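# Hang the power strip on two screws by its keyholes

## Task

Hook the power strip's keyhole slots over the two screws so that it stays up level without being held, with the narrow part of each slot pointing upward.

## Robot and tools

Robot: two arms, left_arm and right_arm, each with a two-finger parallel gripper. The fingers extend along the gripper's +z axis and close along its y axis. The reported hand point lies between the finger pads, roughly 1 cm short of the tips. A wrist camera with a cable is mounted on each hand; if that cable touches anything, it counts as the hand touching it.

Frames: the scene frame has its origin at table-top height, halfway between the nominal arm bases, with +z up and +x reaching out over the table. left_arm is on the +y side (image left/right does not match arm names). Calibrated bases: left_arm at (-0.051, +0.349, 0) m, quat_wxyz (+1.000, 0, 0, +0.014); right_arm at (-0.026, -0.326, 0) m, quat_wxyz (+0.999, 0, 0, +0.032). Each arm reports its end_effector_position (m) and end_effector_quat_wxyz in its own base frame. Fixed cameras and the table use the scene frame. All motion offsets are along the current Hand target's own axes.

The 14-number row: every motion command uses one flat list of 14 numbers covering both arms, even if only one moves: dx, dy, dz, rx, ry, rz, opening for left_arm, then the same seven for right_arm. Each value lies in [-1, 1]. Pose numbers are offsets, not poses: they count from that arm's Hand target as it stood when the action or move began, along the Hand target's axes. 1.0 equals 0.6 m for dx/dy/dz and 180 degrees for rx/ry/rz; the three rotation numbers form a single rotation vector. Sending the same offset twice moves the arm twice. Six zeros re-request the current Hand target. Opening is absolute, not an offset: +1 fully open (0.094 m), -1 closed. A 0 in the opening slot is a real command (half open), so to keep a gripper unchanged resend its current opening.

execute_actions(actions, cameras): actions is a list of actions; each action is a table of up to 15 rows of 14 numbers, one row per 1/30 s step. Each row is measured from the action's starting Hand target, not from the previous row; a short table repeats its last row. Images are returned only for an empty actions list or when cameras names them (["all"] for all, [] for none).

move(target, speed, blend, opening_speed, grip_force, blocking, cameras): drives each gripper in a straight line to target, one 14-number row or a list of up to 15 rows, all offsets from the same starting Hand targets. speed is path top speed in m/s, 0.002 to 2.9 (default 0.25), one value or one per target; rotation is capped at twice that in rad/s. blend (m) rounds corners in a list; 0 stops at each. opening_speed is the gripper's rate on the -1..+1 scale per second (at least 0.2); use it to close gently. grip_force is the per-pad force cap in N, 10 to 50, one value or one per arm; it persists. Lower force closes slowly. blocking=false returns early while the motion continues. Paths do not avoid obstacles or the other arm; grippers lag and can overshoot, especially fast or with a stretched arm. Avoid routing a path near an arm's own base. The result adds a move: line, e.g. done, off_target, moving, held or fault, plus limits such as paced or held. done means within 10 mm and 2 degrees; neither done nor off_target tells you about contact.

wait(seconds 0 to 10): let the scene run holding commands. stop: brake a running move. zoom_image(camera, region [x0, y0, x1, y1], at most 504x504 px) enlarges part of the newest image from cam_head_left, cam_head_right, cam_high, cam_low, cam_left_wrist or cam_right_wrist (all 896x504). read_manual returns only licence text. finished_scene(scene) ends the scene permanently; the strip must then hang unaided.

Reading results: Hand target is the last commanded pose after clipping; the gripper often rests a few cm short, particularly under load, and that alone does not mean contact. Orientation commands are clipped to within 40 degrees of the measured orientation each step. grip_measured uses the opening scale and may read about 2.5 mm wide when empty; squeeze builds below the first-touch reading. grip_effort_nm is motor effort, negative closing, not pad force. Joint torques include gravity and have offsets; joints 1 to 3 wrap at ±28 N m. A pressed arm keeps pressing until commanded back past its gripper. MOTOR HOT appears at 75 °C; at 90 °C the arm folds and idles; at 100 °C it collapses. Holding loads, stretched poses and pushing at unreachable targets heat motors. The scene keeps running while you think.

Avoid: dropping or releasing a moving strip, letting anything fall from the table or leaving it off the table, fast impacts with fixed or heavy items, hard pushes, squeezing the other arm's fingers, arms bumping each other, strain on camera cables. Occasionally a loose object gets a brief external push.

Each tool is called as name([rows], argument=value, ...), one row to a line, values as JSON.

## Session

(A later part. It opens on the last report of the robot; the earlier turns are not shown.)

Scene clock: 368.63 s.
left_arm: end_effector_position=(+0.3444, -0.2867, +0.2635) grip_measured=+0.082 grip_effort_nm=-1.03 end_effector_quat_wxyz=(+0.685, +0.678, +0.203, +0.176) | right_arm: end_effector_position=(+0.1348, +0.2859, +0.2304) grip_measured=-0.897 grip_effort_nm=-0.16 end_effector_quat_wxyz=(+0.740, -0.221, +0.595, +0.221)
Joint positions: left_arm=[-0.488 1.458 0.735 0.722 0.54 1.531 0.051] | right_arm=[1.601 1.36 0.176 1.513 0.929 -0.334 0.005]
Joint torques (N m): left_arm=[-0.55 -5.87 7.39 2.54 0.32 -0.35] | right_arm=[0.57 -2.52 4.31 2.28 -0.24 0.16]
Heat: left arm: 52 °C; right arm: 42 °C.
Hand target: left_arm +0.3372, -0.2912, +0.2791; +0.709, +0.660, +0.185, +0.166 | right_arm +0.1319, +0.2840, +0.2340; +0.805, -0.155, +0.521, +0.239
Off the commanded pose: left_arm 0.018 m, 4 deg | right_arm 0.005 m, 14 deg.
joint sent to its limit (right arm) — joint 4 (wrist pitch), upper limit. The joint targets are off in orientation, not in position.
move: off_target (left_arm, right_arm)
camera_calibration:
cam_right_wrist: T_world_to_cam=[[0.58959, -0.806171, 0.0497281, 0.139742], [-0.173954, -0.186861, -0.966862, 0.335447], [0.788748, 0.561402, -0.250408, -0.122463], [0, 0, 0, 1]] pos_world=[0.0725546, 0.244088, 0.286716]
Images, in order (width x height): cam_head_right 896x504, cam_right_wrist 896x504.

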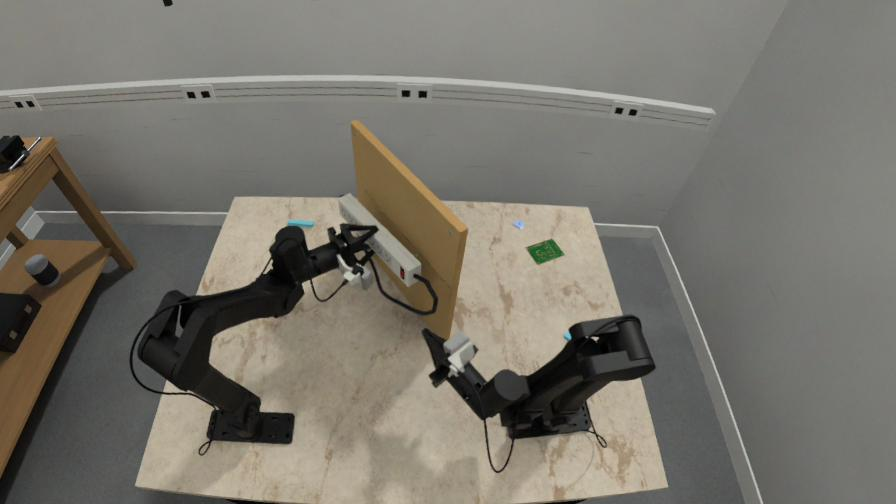

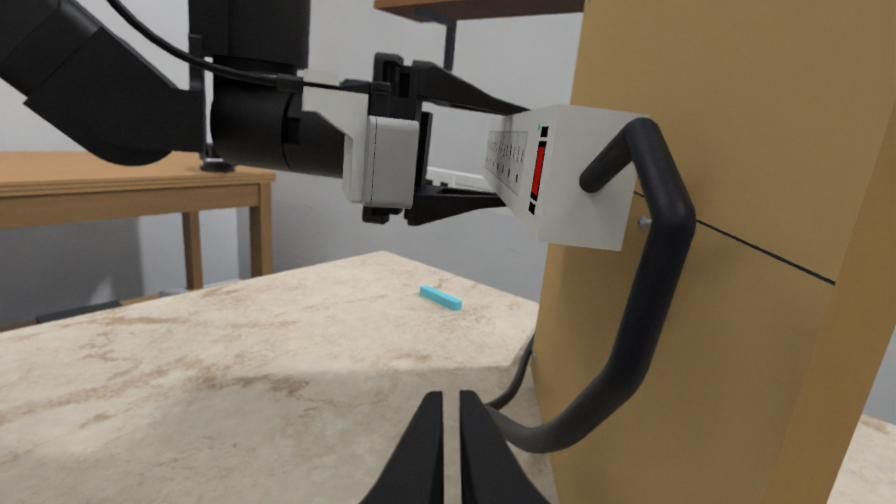

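move(target=[0,-0.037,0.01,0.0,-0.025,0.011,-0.2,0,0,0,0,0,0,-0.9], speed=0.05, cameras=["cam_right_wrist","cam_head_right"])

zoom_image(camera="cam_head_right", region=[330, 180, 440, 300])

zoom_image(camera="cam_right_wrist", region=[450, 80, 750, 330])

Scene clock: 386.93 s.
left_arm: end_effector_position=(+0.3454, -0.2961, +0.2451) grip_measured=+0.082 grip_effort_nm=-1.03 end_effector_quat_wxyz=(+0.694, +0.683, +0.161, +0.159) | right_arm: end_effector_position=(+0.1348, +0.2859, +0.2304) grip_measured=-0.897 grip_effort_nm=-0.16 end_effector_quat_wxyz=(+0.740, -0.221, +0.595, +0.221)
Joint positions: left_arm=[-0.471 1.565 0.73 0.852 0.643 1.554 0.051] | right_arm=[1.601 1.36 0.176 1.513 0.929 -0.333 0.005]
Joint torques (N m): left_arm=[-0.01 -6.37 6.99 2.41 0.29 -0.3] | right_arm=[0.5 -2.41 4.57 2.27 -0.23 0.13]
Heat: left arm: 56 °C; right arm: 38 °C.
Hand target: left_arm +0.3399, -0.2981, +0.2573; +0.712, +0.669, +0.146, +0.152 | right_arm +0.1319, +0.2840, +0.2340; +0.805, -0.154, +0.521, +0.239
Off the commanded pose: left_arm 0.014 m, 3 deg | right_arm 0.005 m, 14 deg.
joint sent to its limit (right arm) — joint 4 (wrist pitch), upper limit. The joint targets are off in orientation, not in position.
move: off_target (left_arm, right_arm)
camera_calibration:
cam_right_wrist: T_world_to_cam=[[0.589686, -0.806147, 0.0489626, 0.139868], [-0.174376, -0.18628, -0.966898, 0.335327], [0.788583, 0.561629, -0.25042, -0.122447], [0, 0, 0, 1]] pos_world=[0.0725542, 0.243989, 0.286716]
Images, in order (width x height): cam_head_right 896x504, cam_right_wrist 896x504.

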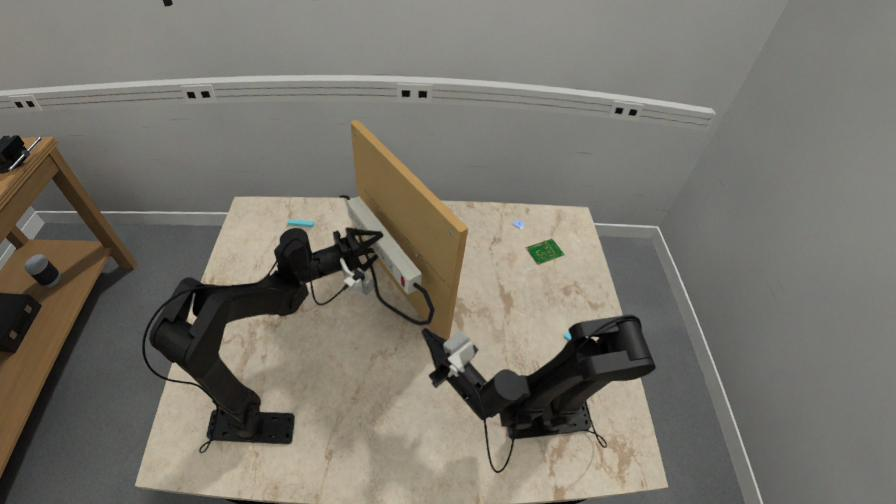

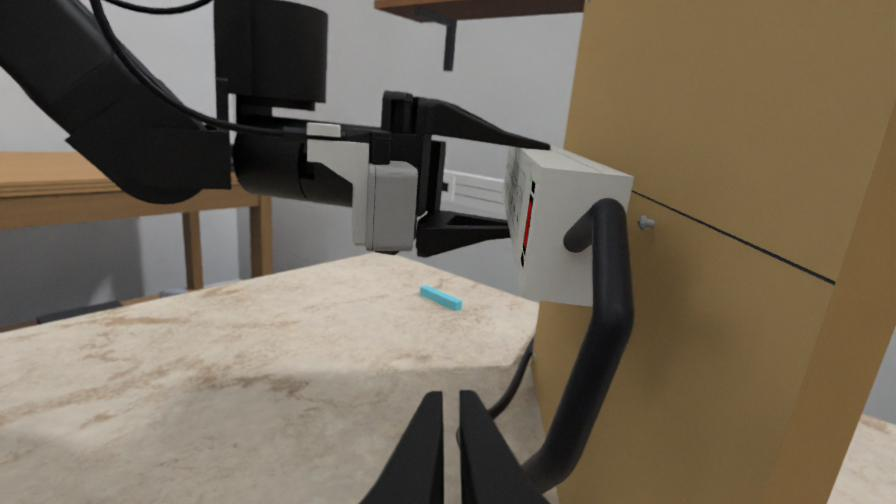

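Scaled by 4.200 from the camera's 896x504 image, which has a finer 1280x720 frame.

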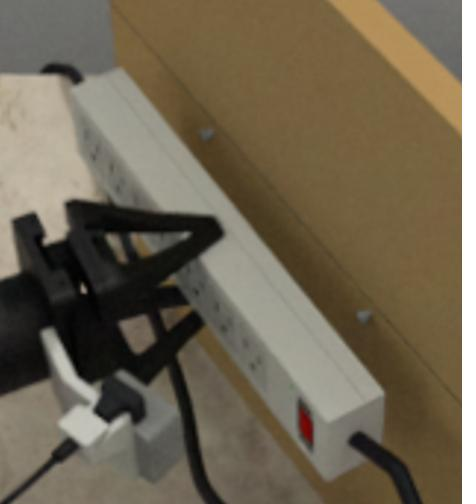

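Scaled by 1.680 from the camera's 896x504 image, which has a finer 1280x720 frame.

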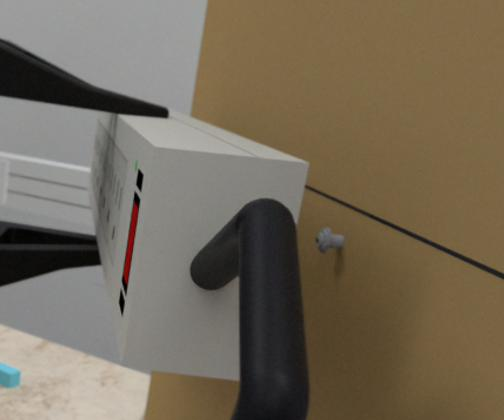

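move(target=[0.011,0.002,0.03,0.0,0.003,0,-0.2,0,0,0,0,0,0,-0.9], speed=0.05, cameras=["cam_right_wrist","cam_head_right"])

zoom_image(camera="cam_head_right", region=[330, 180, 440, 300])

zoom_image(camera="cam_right_wrist", region=[450, 80, 750, 330])

Scene clock: 399.83 s.
left_arm: end_effector_position=(+0.3545, -0.3021, +0.2332) grip_measured=+0.082 grip_effort_nm=-1.03 end_effector_quat_wxyz=(+0.687, +0.689, +0.171, +0.156) | right_arm: end_effector_position=(+0.1348, +0.2859, +0.2304) grip_measured=-0.897 grip_effort_nm=-0.16 end_effector_quat_wxyz=(+0.740, -0.221, +0.595, +0.221)
Joint positions: left_arm=[-0.48 1.618 0.755 0.853 0.625 1.555 0.051] | right_arm=[1.601 1.36 0.176 1.513 0.929 -0.333 0.005]
Joint torques (N m): left_arm=[-1.36 -6.63 10.48 2.3 0.17 -0.31] | right_arm=[0.4 -2.47 4.44 2.25 -0.22 0.12]
Heat: left arm: 57 °C; right arm: 38 °C.
Hand target: left_arm +0.3533, -0.3117, +0.2595; +0.712, +0.669, +0.149, +0.155 | right_arm +0.1319, +0.2840, +0.2340; +0.805, -0.154, +0.521, +0.239
Off the commanded pose: left_arm 0.028 m, 4 deg | right_arm 0.005 m, 14 deg.
joint sent to its limit (right arm) — joint 4 (wrist pitch), upper limit. The joint targets are off in orientation, not in position.
move: off_target (left_arm, right_arm)
camera_calibration:
cam_right_wrist: T_world_to_cam=[[0.589686, -0.806147, 0.0489626, 0.139868], [-0.174376, -0.18628, -0.966898, 0.335327], [0.788583, 0.561629, -0.25042, -0.122447], [0, 0, 0, 1]] pos_world=[0.0725542, 0.243989, 0.286716]
Images, in order (width x height): cam_head_right 896x504, cam_right_wrist 896x504.

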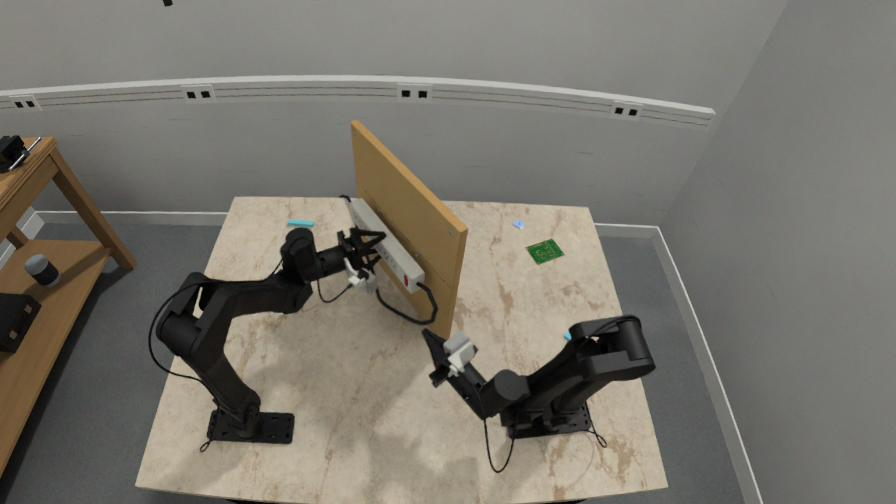

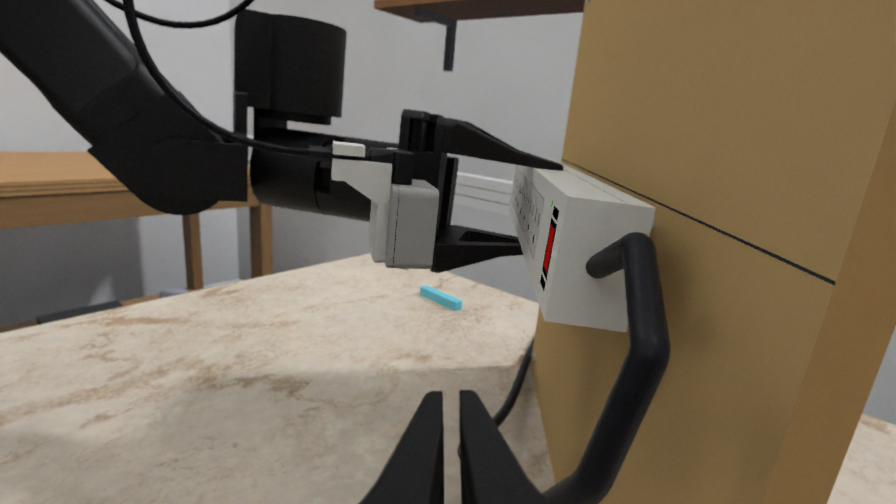

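Scaled by 4.200 from the camera's 896x504 image, which has a finer 1280x720 frame.

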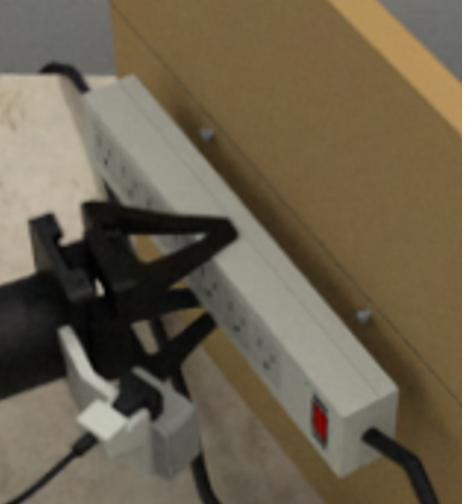

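Scaled by 1.680 from the camera's 896x504 image, which has a finer 1280x720 frame.

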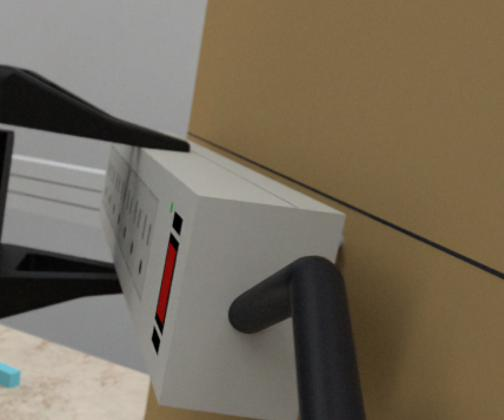

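move(target=[0.0,0.015,0.005,0.0,0,0.003,-0.2,0,0,0,0,0,0,-0.9], speed=0.05, cameras=["cam_right_wrist","cam_head_right"])

zoom_image(camera="cam_head_right", region=[330, 180, 440, 300])

zoom_image(camera="cam_right_wrist", region=[450, 80, 750, 330])

Scene clock: 406.80 s.
left_arm: end_effector_position=(+0.3575, -0.3051, +0.2387) grip_measured=+0.082 grip_effort_nm=-1.03 end_effector_quat_wxyz=(+0.686, +0.690, +0.169, +0.158) | right_arm: end_effector_position=(+0.1348, +0.2859, +0.2304) grip_measured=-0.897 grip_effort_nm=-0.16 end_effector_quat_wxyz=(+0.740, -0.221, +0.595, +0.221)
Joint positions: left_arm=[-0.484 1.618 0.782 0.825 0.62 1.562 0.051] | right_arm=[1.601 1.36 0.176 1.513 0.929 -0.333 0.005]
Joint torques (N m): left_arm=[-1.37 -7.84 10.63 2.16 0.16 -0.28] | right_arm=[0.53 -2.36 4.53 2.29 -0.26 0.13]
Heat: left arm: 57 °C; right arm: 38 °C.
Hand target: left_arm +0.3544, -0.3138, +0.2686; +0.711, +0.669, +0.146, +0.159 | right_arm +0.1319, +0.2840, +0.2340; +0.805, -0.154, +0.521, +0.239
Off the commanded pose: left_arm 0.031 m, 5 deg | right_arm 0.005 m, 14 deg.
joint sent to its limit (right arm) — joint 4 (wrist pitch), upper limit. The joint targets are off in orientation, not in position.
move: off_target (left_arm, right_arm)
camera_calibration:
cam_right_wrist: T_world_to_cam=[[0.589686, -0.806147, 0.0489626, 0.139868], [-0.174376, -0.18628, -0.966898, 0.335327], [0.788583, 0.561629, -0.25042, -0.122447], [0, 0, 0, 1]] pos_world=[0.0725542, 0.243989, 0.286716]
Images, in order (width x height): cam_head_right 896x504, cam_right_wrist 896x504.

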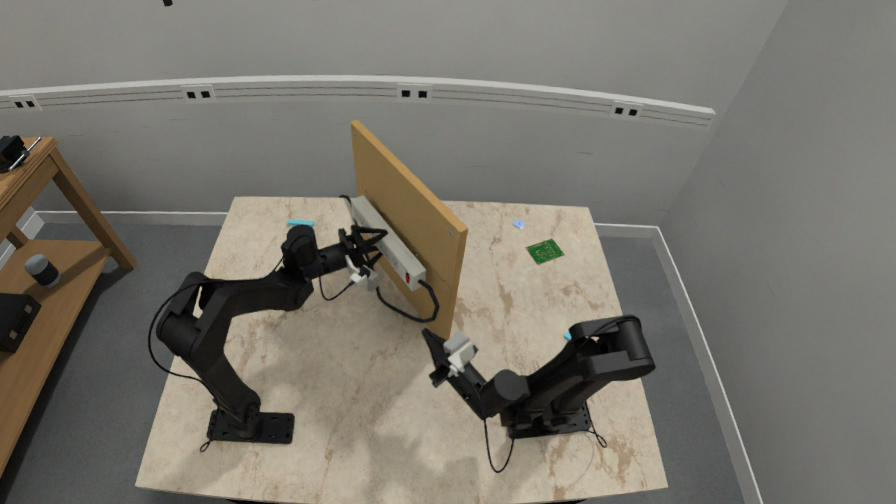

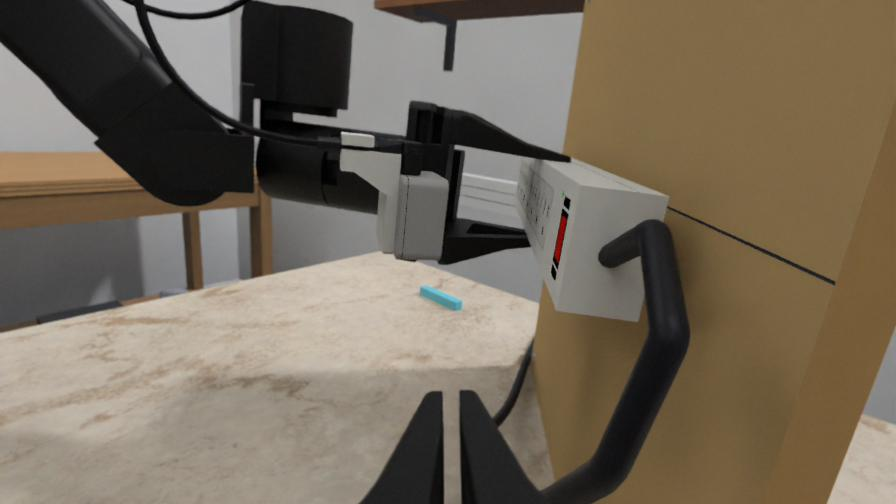

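Scaled by 4.200 from the camera's 896x504 image, which has a finer 1280x720 frame.

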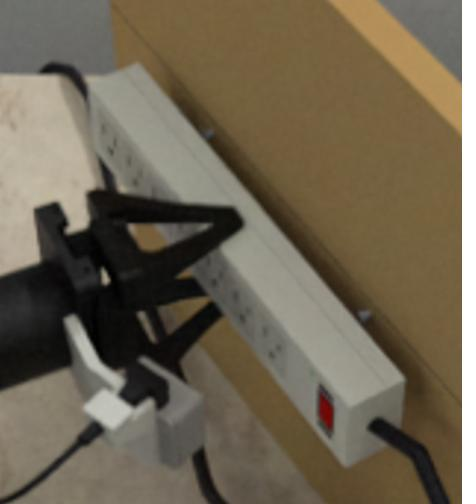

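Scaled by 1.680 from the camera's 896x504 image, which has a finer 1280x720 frame.

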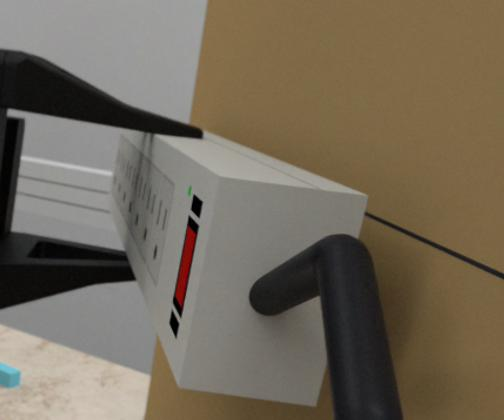

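move(target=[0.003,0.013,0.008,0.0,0,0,-0.2,0,0,0,0,0,0,-0.9], speed=0.05, cameras=["cam_right_wrist","cam_head_right"])

zoom_image(camera="cam_head_right", region=[330, 180, 440, 300])

zoom_image(camera="cam_right_wrist", region=[450, 80, 750, 330])

Scene clock: 414.23 s.
left_arm: end_effector_position=(+0.3614, -0.3083, +0.2458) grip_measured=+0.082 grip_effort_nm=-1.03 end_effector_quat_wxyz=(+0.686, +0.690, +0.170, +0.158) | right_arm: end_effector_position=(+0.1348, +0.2859, +0.2304) grip_measured=-0.897 grip_effort_nm=-0.16 end_effector_quat_wxyz=(+0.740, -0.221, +0.595, +0.221)
Joint positions: left_arm=[-0.487 1.618 0.818 0.787 0.616 1.563 0.051] | right_arm=[1.601 1.36 0.176 1.513 0.929 -0.333 0.005]
Joint torques (N m): left_arm=[-1.39 -8.02 10.81 2.19 0.16 -0.29] | right_arm=[0.38 -2.39 4.34 2.26 -0.28 0.14]
Heat: left arm: 56 °C; right arm: 38 °C.
Hand target: left_arm +0.3579, -0.3170, +0.2768; +0.711, +0.669, +0.146, +0.159 | right_arm +0.1319, +0.2840, +0.2340; +0.805, -0.154, +0.521, +0.239
Off the commanded pose: left_arm 0.032 m, 5 deg | right_arm 0.005 m, 14 deg.
joint sent to its limit (right arm) — joint 4 (wrist pitch), upper limit. The joint targets are off in orientation, not in position.
move: off_target (left_arm, right_arm)
camera_calibration:
cam_right_wrist: T_world_to_cam=[[0.589686, -0.806147, 0.0489626, 0.139868], [-0.174376, -0.18628, -0.966898, 0.335327], [0.788583, 0.561629, -0.25042, -0.122447], [0, 0, 0, 1]] pos_world=[0.0725542, 0.243989, 0.286716]
Images, in order (width x height): cam_head_right 896x504, cam_right_wrist 896x504.

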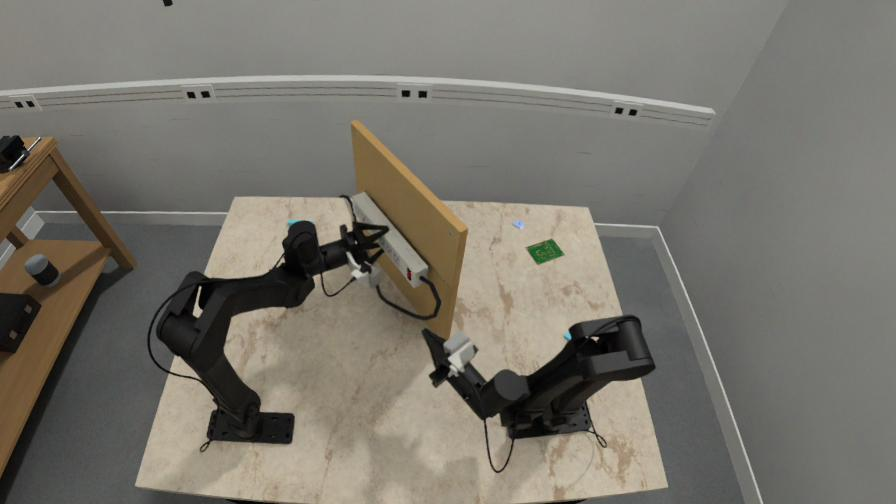

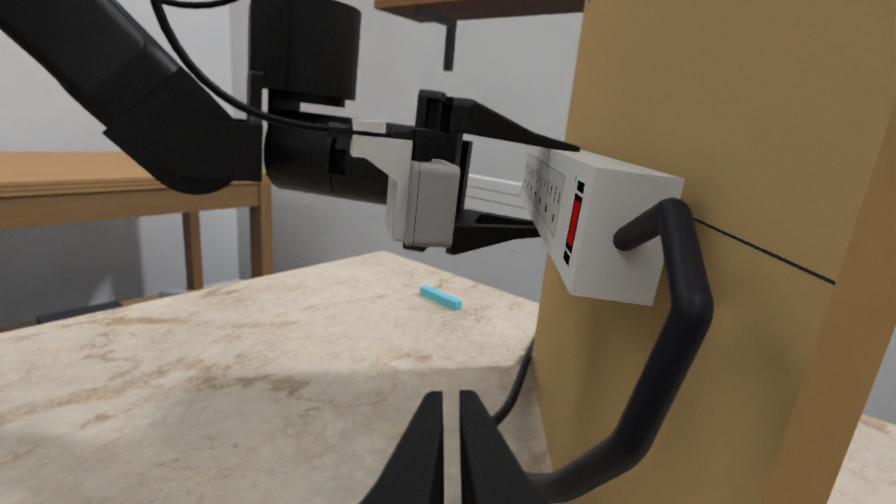

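Scaled by 4.200 from the camera's 896x504 image, which has a finer 1280x720 frame.

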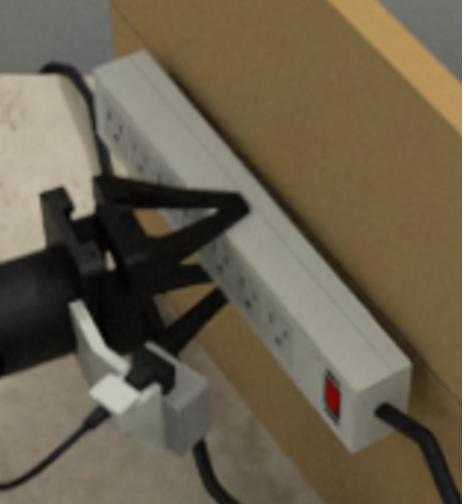

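Scaled by 1.680 from the camera's 896x504 image, which has a finer 1280x720 frame.

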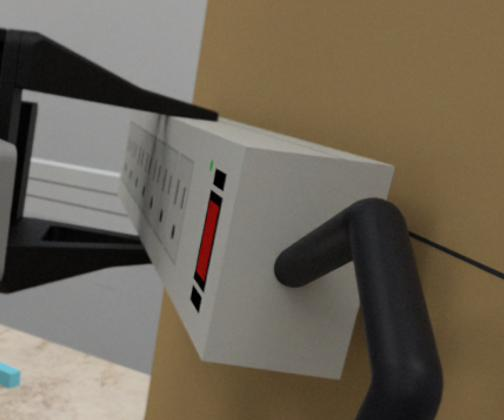

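move(target=[0,0.001,0.012,0.0,0,0,-0.2,0,0,0,0,0,0,-0.9], speed=0.03)

move(target=[0,0.001,0.012,0.0,0,0,-0.2,0,0,0,0,0,0,-0.9], speed=0.03, cameras=["cam_right_wrist","cam_head_right"])

zoom_image(camera="cam_head_right", region=[330, 180, 440, 300])

zoom_image(camera="cam_right_wrist", region=[450, 80, 750, 330])

Scene clock: 422.83 s.
left_arm: end_effector_position=(+0.3630, -0.3139, +0.2514) grip_measured=+0.082 grip_effort_nm=-1.03 end_effector_quat_wxyz=(+0.687, +0.688, +0.167, +0.161) | right_arm: end_effector_position=(+0.1348, +0.2859, +0.2304) grip_measured=-0.897 grip_effort_nm=-0.16 end_effector_quat_wxyz=(+0.740, -0.221, +0.595, +0.221)
Joint positions: left_arm=[-0.5 1.624 0.843 0.777 0.604 1.565 0.051] | right_arm=[1.601 1.36 0.176 1.513 0.929 -0.333 0.005]
Joint torques (N m): left_arm=[-1.4 -7.06 10.92 2.21 0.16 -0.29] | right_arm=[0.4 -2.32 4.52 2.25 -0.27 0.14]
Heat: left arm: 56 °C; right arm: 38 °C.
Hand target: left_arm +0.3608, -0.3235, +0.2777; +0.711, +0.669, +0.146, +0.159 | right_arm +0.1319, +0.2840, +0.2340; +0.805, -0.154, +0.521, +0.239
Off the commanded pose: left_arm 0.028 m, 4 deg | right_arm 0.005 m, 14 deg.
joint sent to its limit (right arm) — joint 4 (wrist pitch), upper limit. The joint targets are off in orientation, not in position.
move: off_target (left_arm, right_arm)

Scene clock: 423.53 s.
left_arm: end_effector_position=(+0.3637, -0.3151, +0.2508) grip_measured=+0.082 grip_effort_nm=-1.02 end_effector_quat_wxyz=(+0.686, +0.689, +0.168, +0.161) | right_arm: end_effector_position=(+0.1348, +0.2859, +0.2304) grip_measured=-0.897 grip_effort_nm=-0.16 end_effector_quat_wxyz=(+0.740, -0.221, +0.595, +0.221)
Joint positions: left_arm=[-0.504 1.627 0.847 0.772 0.598 1.567 0.051] | right_arm=[1.601 1.36 0.176 1.513 0.929 -0.333 0.005]
Joint torques (N m): left_arm=[-2.26 -6.06 12.45 2.2 0.1 -0.3] | right_arm=[0.47 -2.39 4.51 2.25 -0.26 0.14]
Heat: left arm: 56 °C; right arm: 38 °C.
Hand target: left_arm +0.3637, -0.3301, +0.2789; +0.711, +0.669, +0.146, +0.159 | right_arm +0.1319, +0.2840, +0.2340; +0.805, -0.154, +0.521, +0.239
Off the commanded pose: left_arm 0.032 m, 4 deg | right_arm 0.005 m, 14 deg.
joint sent to its limit (right arm) — joint 4 (wrist pitch), upper limit. The joint targets are off in orientation, not in position.
move: off_target (left_arm, right_arm)
camera_calibration:
cam_right_wrist: T_world_to_cam=[[0.589686, -0.806147, 0.0489626, 0.139868], [-0.174376, -0.18628, -0.966898, 0.335327], [0.788583, 0.561629, -0.25042, -0.122447], [0, 0, 0, 1]] pos_world=[0.0725542, 0.243989, 0.286716]
Images, in order (width x height): cam_head_right 896x504, cam_right_wrist 896x504.

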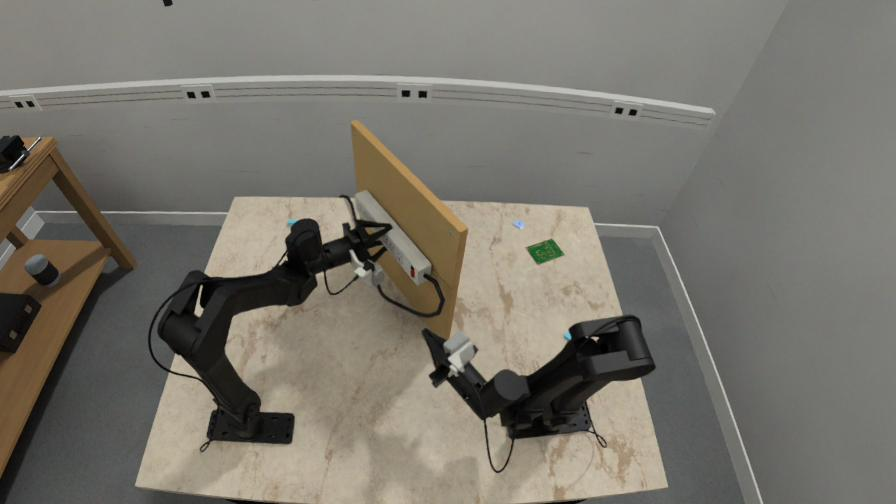

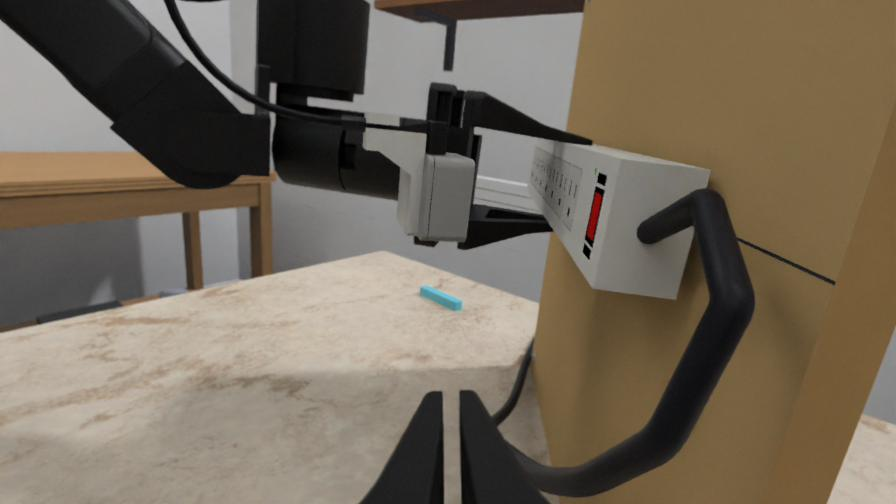

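Scaled by 4.200 from the camera's 896x504 image, which has a finer 1280x720 frame.

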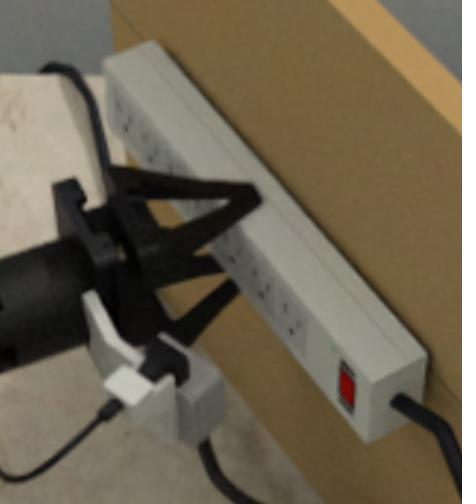

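Scaled by 1.680 from the camera's 896x504 image, which has a finer 1280x720 frame.

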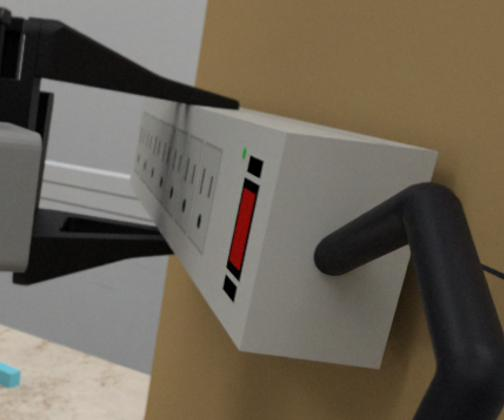

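move(target=[0.002,-0.008,-0.018,0.0,0,0,-0.2,0,0,0,0,0,0,-0.9], speed=0.03)

Scene clock: 428.80 s.
left_arm: end_effector_position=(+0.3639, -0.3146, +0.2508) grip_measured=+0.082 grip_effort_nm=-1.03 end_effector_quat_wxyz=(+0.686, +0.689, +0.168, +0.161) | right_arm: end_effector_position=(+0.1348, +0.2859, +0.2304) grip_measured=-0.897 grip_effort_nm=-0.16 end_effector_quat_wxyz=(+0.740, -0.221, +0.595, +0.221)
Joint positions: left_arm=[-0.502 1.627 0.847 0.772 0.6 1.567 0.051] | right_arm=[1.601 1.36 0.176 1.513 0.929 -0.333 0.005]
Joint torques (N m): left_arm=[-0.42 -7.06 9.18 2.43 0.29 -0.3] | right_arm=[0.4 -2.45 4.52 2.24 -0.25 0.14]
Heat: left arm: 56 °C; right arm: 38 °C.
Hand target: left_arm +0.3605, -0.3199, +0.2734; +0.711, +0.669, +0.146, +0.159 | right_arm +0.1319, +0.2840, +0.2340; +0.805, -0.154, +0.521, +0.239
Off the commanded pose: left_arm 0.023 m, 4 deg | right_arm 0.005 m, 14 deg.
joint sent to its limit (right arm) — joint 4 (wrist pitch), upper limit. The joint targets are off in orientation, not in position.
move: off_target (left_arm, right_arm)

move(target=[0.0,-0.008,-0.006,0.0,0,0,-0.2,0,0,0,0,0,0,-0.9], speed=0.03)

move(target=[0.0,-0.005,-0.004,0.0,0,0,-0.2,0,0,0,0,0,0,-0.9], speed=0.03)

Scene clock: 431.60 s.
left_arm: end_effector_position=(+0.3645, -0.3137, +0.2536) grip_measured=+0.082 grip_effort_nm=-1.03 end_effector_quat_wxyz=(+0.689, +0.686, +0.165, +0.165) | right_arm: end_effector_position=(+0.1348, +0.2859, +0.2304) grip_measured=-0.897 grip_effort_nm=-0.16 end_effector_quat_wxyz=(+0.740, -0.221, +0.595, +0.221)
Joint positions: left_arm=[-0.499 1.627 0.847 0.784 0.602 1.567 0.051] | right_arm=[1.601 1.36 0.176 1.513 0.929 -0.333 0.005]
Joint torques (N m): left_arm=[-0.14 -6.89 7.47 2.5 0.32 -0.3] | right_arm=[0.38 -2.39 4.45 2.24 -0.24 0.14]
Heat: left arm: 56 °C; right arm: 39 °C.
Hand target: left_arm +0.3592, -0.3169, +0.2684; +0.711, +0.669, +0.146, +0.159 | right_arm +0.1319, +0.2840, +0.2340; +0.805, -0.154, +0.521, +0.239
Off the commanded pose: left_arm 0.016 m, 4 deg | right_arm 0.005 m, 14 deg.
joint sent to its limit (right arm) — joint 4 (wrist pitch), upper limit. The joint targets are off in orientation, not in position.
move: off_target (left_arm, right_arm)

Scene clock: 432.60 s.
left_arm: end_effector_position=(+0.3631, -0.3133, +0.2526) grip_measured=+0.082 grip_effort_nm=-1.03 end_effector_quat_wxyz=(+0.692, +0.685, +0.160, +0.165) | right_arm: end_effector_position=(+0.1348, +0.2859, +0.2304) grip_measured=-0.897 grip_effort_nm=-0.16 end_effector_quat_wxyz=(+0.740, -0.221, +0.595, +0.221)
Joint positions: left_arm=[-0.496 1.63 0.838 0.806 0.611 1.568 0.051] | right_arm=[1.601 1.36 0.176 1.513 0.929 -0.333 0.005]
Joint torques (N m): left_arm=[0.03 -7.09 7.09 2.43 0.26 -0.32] | right_arm=[0.54 -2.52 4.38 2.24 -0.21 0.14]
Heat: left arm: 56 °C; right arm: 39 °C.
Hand target: left_arm +0.3583, -0.3149, +0.2653; +0.711, +0.669, +0.146, +0.159 | right_arm +0.1319, +0.2840, +0.2340; +0.805, -0.154, +0.521, +0.239
Off the commanded pose: left_arm 0.014 m, 3 deg | right_arm 0.005 m, 14 deg.
joint sent to its limit (right arm) — joint 4 (wrist pitch), upper limit. The joint targets are off in orientation, not in position.
move: off_target (left_arm, right_arm)

move(target=[0.0,-0.012,0,0.0,0,0,-0.2,0,0,0,0,0,0,-0.9], speed=0.03)

move(target=[0.0,-0.006,0,0.0,0,0,-0.2,0,0,0,0,0,0,-0.9], speed=0.03)

Scene clock: 436.03 s.
left_arm: end_effector_position=(+0.3633, -0.3134, +0.2451) grip_measured=+0.082 grip_effort_nm=-1.03 end_effector_quat_wxyz=(+0.691, +0.685, +0.160, +0.165) | right_arm: end_effector_position=(+0.1348, +0.2859, +0.2304) grip_measured=-0.897 grip_effort_nm=-0.16 end_effector_quat_wxyz=(+0.740, -0.221, +0.595, +0.221)
Joint positions: left_arm=[-0.496 1.649 0.823 0.839 0.612 1.569 0.051] | right_arm=[1.601 1.36 0.176 1.513 0.929 -0.333 0.005]
Joint torques (N m): left_arm=[-0.05 -7.19 7.04 2.43 0.25 -0.32] | right_arm=[0.36 -2.56 4.4 2.23 -0.25 0.15]
Heat: left arm: 56 °C; right arm: 39 °C.
Hand target: left_arm +0.3585, -0.3153, +0.2581; +0.711, +0.669, +0.146, +0.159 | right_arm +0.1319, +0.2840, +0.2340; +0.805, -0.154, +0.521, +0.239
Off the commanded pose: left_arm 0.014 m, 3 deg | right_arm 0.005 m, 14 deg.
joint sent to its limit (right arm) — joint 4 (wrist pitch), upper limit. The joint targets are off in orientation, not in position.
move: off_target (left_arm, right_arm)

Scene clock: 437.00 s.
left_arm: end_effector_position=(+0.3635, -0.3136, +0.2420) grip_measured=+0.082 grip_effort_nm=-1.03 end_effector_quat_wxyz=(+0.692, +0.685, +0.159, +0.165) | right_arm: end_effector_position=(+0.1348, +0.2859, +0.2304) grip_measured=-0.897 grip_effort_nm=-0.16 end_effector_quat_wxyz=(+0.740, -0.221, +0.595, +0.221)
Joint positions: left_arm=[-0.496 1.658 0.817 0.855 0.612 1.569 0.051] | right_arm=[1.601 1.36 0.176 1.513 0.929 -0.333 0.005]
Joint torques (N m): left_arm=[-0.09 -7.17 6.94 2.43 0.24 -0.32] | right_arm=[0.36 -2.44 4.59 2.22 -0.25 0.14]
Heat: left arm: 56 °C; right arm: 39 °C.
Hand target: left_arm +0.3586, -0.3155, +0.2545; +0.711, +0.669, +0.146, +0.159 | right_arm +0.1319, +0.2840, +0.2340; +0.805, -0.154, +0.521, +0.239
Off the commanded pose: left_arm 0.014 m, 3 deg | right_arm 0.005 m, 14 deg.
joint sent to its limit (right arm) — joint 4 (wrist pitch), upper limit. The joint targets are off in orientation, not in position.
move: off_target (left_arm, right_arm)

move(target=[0.0,0.025,0.002,0.0,0,0,-0.2,0,0,0,0,0,0,-0.9], speed=0.03)

move(target=[0.0,0.006,0.003,0.0,0,0,-0.2,0,0,0,0,0,0,-0.9], speed=0.03, cameras=["cam_right_wrist","cam_head_right"])

zoom_image(camera="cam_head_right", region=[330, 180, 440, 300])

zoom_image(camera="cam_right_wrist", region=[450, 80, 750, 330])

Scene clock: 442.20 s.
left_arm: end_effector_position=(+0.3635, -0.3136, +0.2390) grip_measured=+0.082 grip_effort_nm=-1.03 end_effector_quat_wxyz=(+0.688, +0.688, +0.163, +0.161) | right_arm: end_effector_position=(+0.1348, +0.2859, +0.2304) grip_measured=-0.897 grip_effort_nm=-0.16 end_effector_quat_wxyz=(+0.740, -0.221, +0.595, +0.221)
Joint positions: left_arm=[-0.496 1.658 0.817 0.841 0.612 1.569 0.051] | right_arm=[1.601 1.36 0.176 1.513 0.929 -0.333 0.005]
Joint torques (N m): left_arm=[-0.13 -10.15 9.59 1.96 0.24 -0.33] | right_arm=[0.49 -2.41 4.48 2.27 -0.25 0.14]
Heat: left arm: 57 °C; right arm: 39 °C.
Hand target: left_arm +0.3587, -0.3158, +0.2696; +0.711, +0.669, +0.146, +0.159 | right_arm +0.1319, +0.2840, +0.2340; +0.805, -0.154, +0.521, +0.239
Off the commanded pose: left_arm 0.031 m, 4 deg | right_arm 0.005 m, 14 deg.
joint sent to its limit (right arm) — joint 4 (wrist pitch), upper limit. The joint targets are off in orientation, not in position.
move: off_target (left_arm, right_arm)

Scene clock: 443.03 s.
left_arm: end_effector_position=(+0.3631, -0.3134, +0.2333) grip_measured=+0.082 grip_effort_nm=-1.03 end_effector_quat_wxyz=(+0.681, +0.695, +0.170, +0.154) | right_arm: end_effector_position=(+0.1348, +0.2859, +0.2304) grip_measured=-0.897 grip_effort_nm=-0.17 end_effector_quat_wxyz=(+0.740, -0.221, +0.595, +0.221)
Joint positions: left_arm=[-0.496 1.655 0.817 0.809 0.612 1.57 0.051] | right_arm=[1.601 1.36 0.176 1.513 0.929 -0.333 0.005]
Joint torques (N m): left_arm=[-0.39 -10.43 10.51 2.13 0.23 -0.34] | right_arm=[0.5 -2.37 4.53 2.24 -0.23 0.15]
Heat: left arm: 57 °C; right arm: 39 °C.
Hand target: left_arm +0.3593, -0.3172, +0.2733; +0.711, +0.669, +0.146, +0.159 | right_arm +0.1319, +0.2840, +0.2340; +0.805, -0.154, +0.521, +0.239
Off the commanded pose: left_arm 0.040 m, 5 deg | right_arm 0.005 m, 14 deg.
joint sent to its limit (right arm) — joint 4 (wrist pitch), upper limit. The joint targets are off in orientation, not in position.
move: off_target (left_arm, right_arm)
camera_calibration:
cam_right_wrist: T_world_to_cam=[[0.589686, -0.806147, 0.0489626, 0.139868], [-0.174376, -0.18628, -0.966898, 0.335327], [0.788583, 0.561629, -0.25042, -0.122447], [0, 0, 0, 1]] pos_world=[0.0725542, 0.243989, 0.286716]
Images, in order (width x height): cam_head_right 896x504, cam_right_wrist 896x504.

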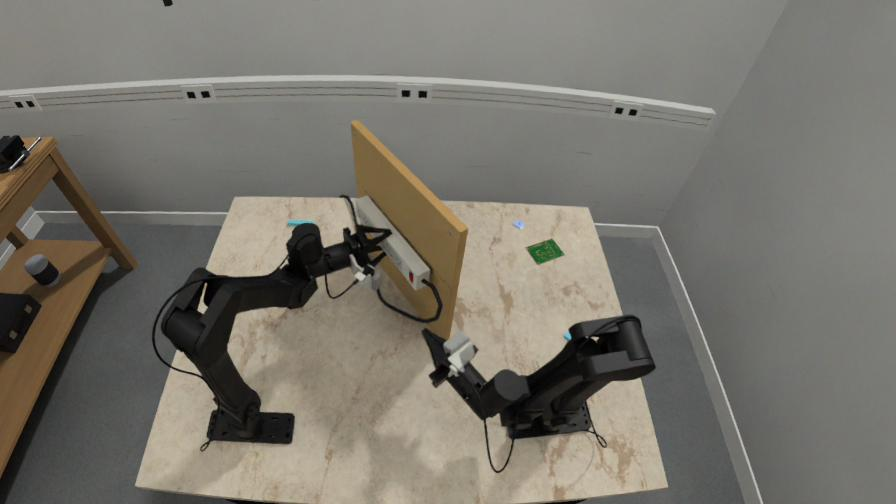

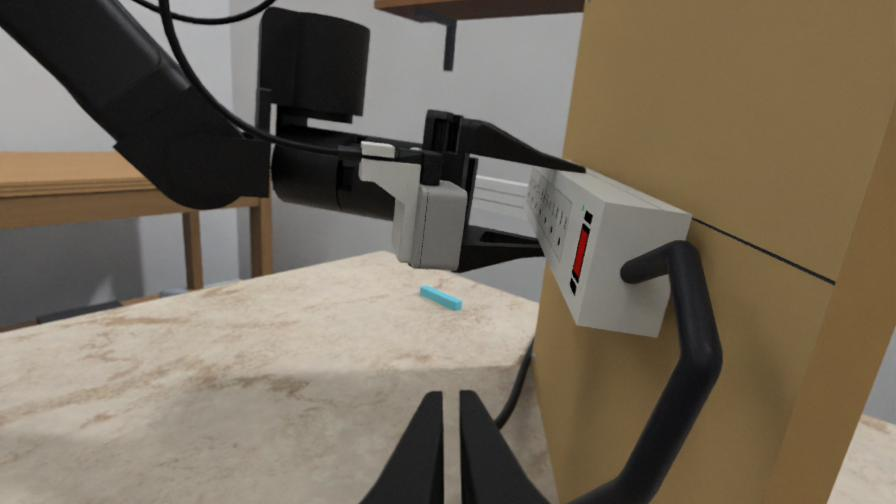

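Scaled by 4.200 from the camera's 896x504 image, which has a finer 1280x720 frame.

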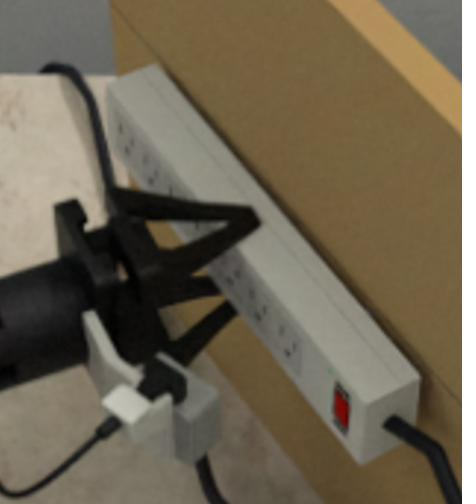

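Scaled by 1.680 from the camera's 896x504 image, which has a finer 1280x720 frame.

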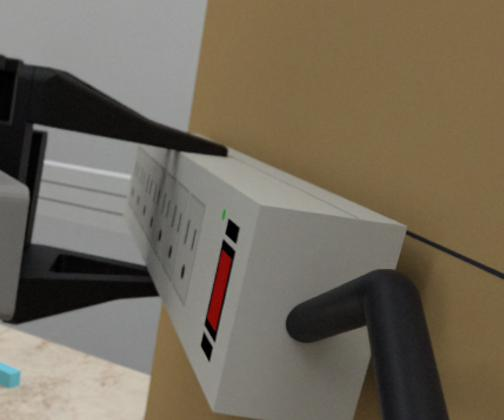

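move([
  [0,0.008,-0.012,0.0,0,0,-0.2,0,0,0,0,0,0,-0.9],
  [0,0.028,-0.012,0.0,0,0,-0.2,0,0,0,0,0,0,-0.9],
], speed=0.03)

Scene clock: 448.40 s.
left_arm: end_effector_position=(+0.3597, -0.3077, +0.2473) grip_measured=+0.082 grip_effort_nm=-1.03 end_effector_quat_wxyz=(+0.680, +0.696, +0.173, +0.153) | right_arm: end_effector_position=(+0.1348, +0.2859, +0.2304) grip_measured=-0.897 grip_effort_nm=-0.16 end_effector_quat_wxyz=(+0.740, -0.221, +0.595, +0.221)
Joint positions: left_arm=[-0.487 1.597 0.828 0.732 0.619 1.57 0.051] | right_arm=[1.601 1.36 0.176 1.513 0.929 -0.333 0.005]
Joint torques (N m): left_arm=[0.17 -10.07 10.95 2.18 0.31 -0.35] | right_arm=[0.49 -2.35 4.48 2.21 -0.25 0.11]
Heat: left arm: 57 °C; right arm: 39 °C.
Hand target: left_arm +0.3558, -0.3098, +0.2897; +0.711, +0.669, +0.146, +0.159 | right_arm +0.1319, +0.2840, +0.2340; +0.805, -0.154, +0.521, +0.239
Off the commanded pose: left_arm 0.042 m, 6 deg | right_arm 0.005 m, 14 deg.
joint sent to its limit (right arm) — joint 4 (wrist pitch), upper limit. The joint targets are off in orientation, not in position.
move: off_target (left_arm, right_arm)

move([
  [0,0.018,0,0.0,0,0,-0.2,0,0,0,0,0,0,-0.9],
  [0,0.018,0.03,0.0,0,0,-0.2,0,0,0,0,0,0,-0.9],
], speed=0.03, cameras=["cam_right_wrist","cam_head_right"])

zoom_image(camera="cam_head_right", region=[330, 180, 440, 300])

zoom_image(camera="cam_right_wrist", region=[450, 80, 750, 330])

Scene clock: 452.43 s.
left_arm: end_effector_position=(+0.3661, -0.3161, +0.2726) grip_measured=+0.082 grip_effort_nm=-1.03 end_effector_quat_wxyz=(+0.686, +0.690, +0.167, +0.161) | right_arm: end_effector_position=(+0.1348, +0.2859, +0.2304) grip_measured=-0.897 grip_effort_nm=-0.16 end_effector_quat_wxyz=(+0.740, -0.221, +0.595, +0.221)
Joint positions: left_arm=[-0.502 1.593 0.911 0.673 0.601 1.57 0.051] | right_arm=[1.601 1.36 0.176 1.513 0.929 -0.333 0.005]
Joint torques (N m): left_arm=[-1.42 -7.17 11.37 2.22 0.18 -0.33] | right_arm=[0.44 -2.52 4.56 2.22 -0.24 0.11]
Heat: left arm: 57 °C; right arm: 39 °C.
Hand target: left_arm +0.3630, -0.3256, +0.3015; +0.711, +0.669, +0.146, +0.159 | right_arm +0.1319, +0.2840, +0.2340; +0.805, -0.154, +0.521, +0.239
Off the commanded pose: left_arm 0.031 m, 4 deg | right_arm 0.005 m, 14 deg.
joint sent to its limit (right arm) — joint 4 (wrist pitch), upper limit. The joint targets are off in orientation, not in position.
move: off_target (left_arm, right_arm)
camera_calibration:
cam_right_wrist: T_world_to_cam=[[0.589686, -0.806147, 0.0489626, 0.139868], [-0.174376, -0.18628, -0.966898, 0.335327], [0.788583, 0.561629, -0.25042, -0.122447], [0, 0, 0, 1]] pos_world=[0.0725542, 0.243989, 0.286716]
Images, in order (width x height): cam_head_right 896x504, cam_right_wrist 896x504.

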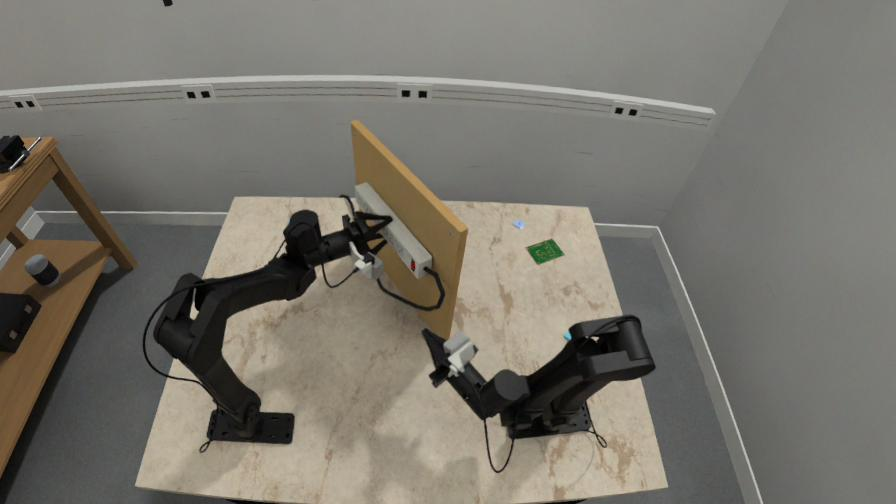

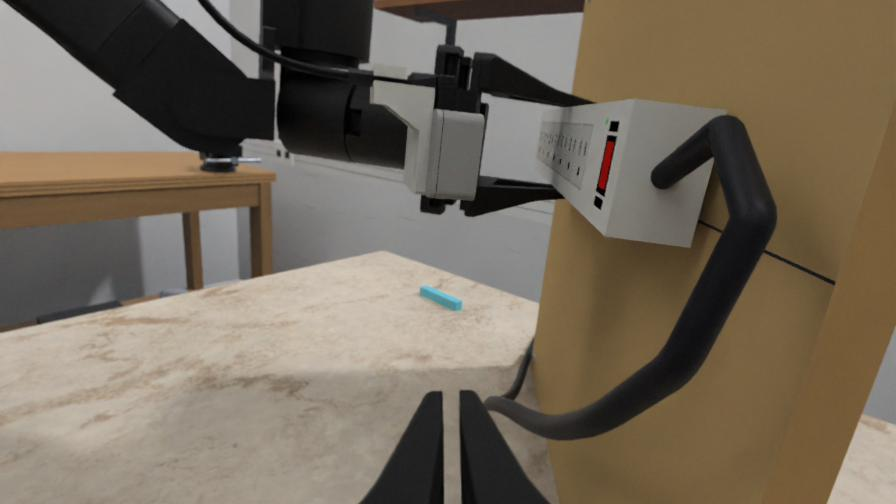

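Scaled by 4.200 from the camera's 896x504 image, which has a finer 1280x720 frame.

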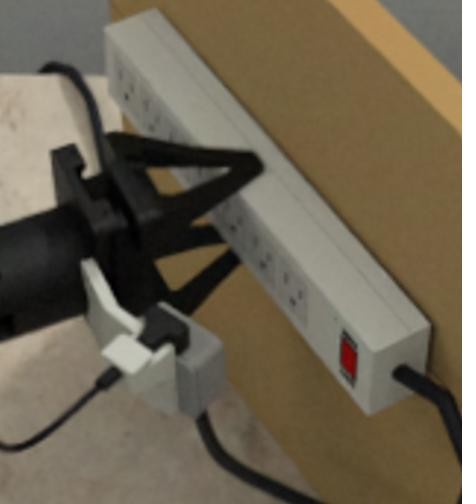

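Scaled by 1.680 from the camera's 896x504 image, which has a finer 1280x720 frame.

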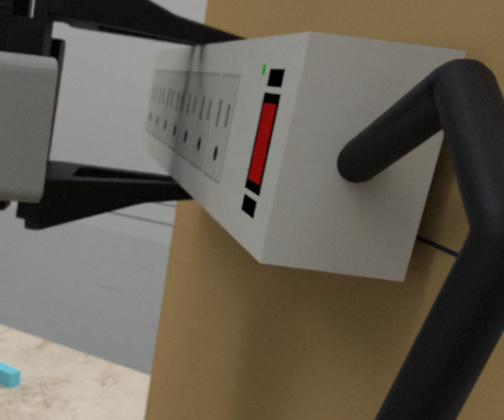

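move([
  [0,0,-0.012,0.0,0,0,-0.2,0,0,0,0,0,0,-0.9],
  [0.001,-0.061,-0.012,0.0,0,0,-0.2,0,0,0,0,0,0,-0.9],
], speed=0.03)

Scene clock: 459.07 s.
left_arm: end_effector_position=(+0.3648, -0.3167, +0.2720) grip_measured=+0.082 grip_effort_nm=-1.03 end_effector_quat_wxyz=(+0.710, +0.667, +0.143, +0.176) | right_arm: end_effector_position=(+0.1348, +0.2859, +0.2304) grip_measured=-0.897 grip_effort_nm=-0.16 end_effector_quat_wxyz=(+0.740, -0.221, +0.595, +0.221)
Joint positions: left_arm=[-0.5 1.639 0.864 0.86 0.616 1.553 0.051] | right_arm=[1.601 1.36 0.176 1.513 0.929 -0.333 0.005]
Joint torques (N m): left_arm=[-0.75 -5.94 6.64 1.92 0.07 -0.2] | right_arm=[0.49 -2.4 4.31 2.27 -0.23 0.15]
Heat: left arm: 57 °C; right arm: 39 °C.
Hand target: left_arm +0.3616, -0.3208, +0.2646; +0.711, +0.669, +0.146, +0.159 | right_arm +0.1319, +0.2840, +0.2340; +0.805, -0.154, +0.521, +0.239
Off the commanded pose: left_arm 0.009 m, 2 deg | right_arm 0.005 m, 14 deg.
joint sent to its limit (right arm) — joint 4 (wrist pitch), upper limit. The joint targets are off in orientation, not in position.
move: off_target (right_arm)

move([
  [0,0.035,-0.005,0.0,0,0,-0.2,0,0,0,0,0,0,-0.9],
  [0,0.035,-0.05,0.0,0,0,-0.2,0,0,0,0,0,0,-0.9],
  [0,-0.01,-0.05,0.0,0,0,-0.2,0,0,0,0,0,0,-0.9],
], speed=0.04)

Scene clock: 464.43 s.
left_arm: end_effector_position=(+0.3550, -0.2912, +0.2441) grip_measured=+0.082 grip_effort_nm=-1.03 end_effector_quat_wxyz=(+0.692, +0.684, +0.159, +0.168) | right_arm: end_effector_position=(+0.1348, +0.2859, +0.2304) grip_measured=-0.897 grip_effort_nm=-0.16 end_effector_quat_wxyz=(+0.740, -0.221, +0.595, +0.221)
Joint positions: left_arm=[-0.446 1.588 0.749 0.856 0.659 1.57 0.051] | right_arm=[1.601 1.36 0.176 1.513 0.929 -0.333 0.005]
Joint torques (N m): left_arm=[-0.27 -6.61 7.05 2.39 0.26 -0.37] | right_arm=[0.46 -2.32 4.48 2.25 -0.23 0.13]
Heat: left arm: 56 °C; right arm: 39 °C.
Hand target: left_arm +0.3492, -0.2939, +0.2566; +0.711, +0.669, +0.146, +0.159 | right_arm +0.1319, +0.2840, +0.2340; +0.805, -0.154, +0.521, +0.239
Off the commanded pose: left_arm 0.014 m, 3 deg | right_arm 0.005 m, 14 deg.
joint sent to its limit (right arm) — joint 4 (wrist pitch), upper limit. The joint targets are off in orientation, not in position.
move: off_target (left_arm, right_arm)


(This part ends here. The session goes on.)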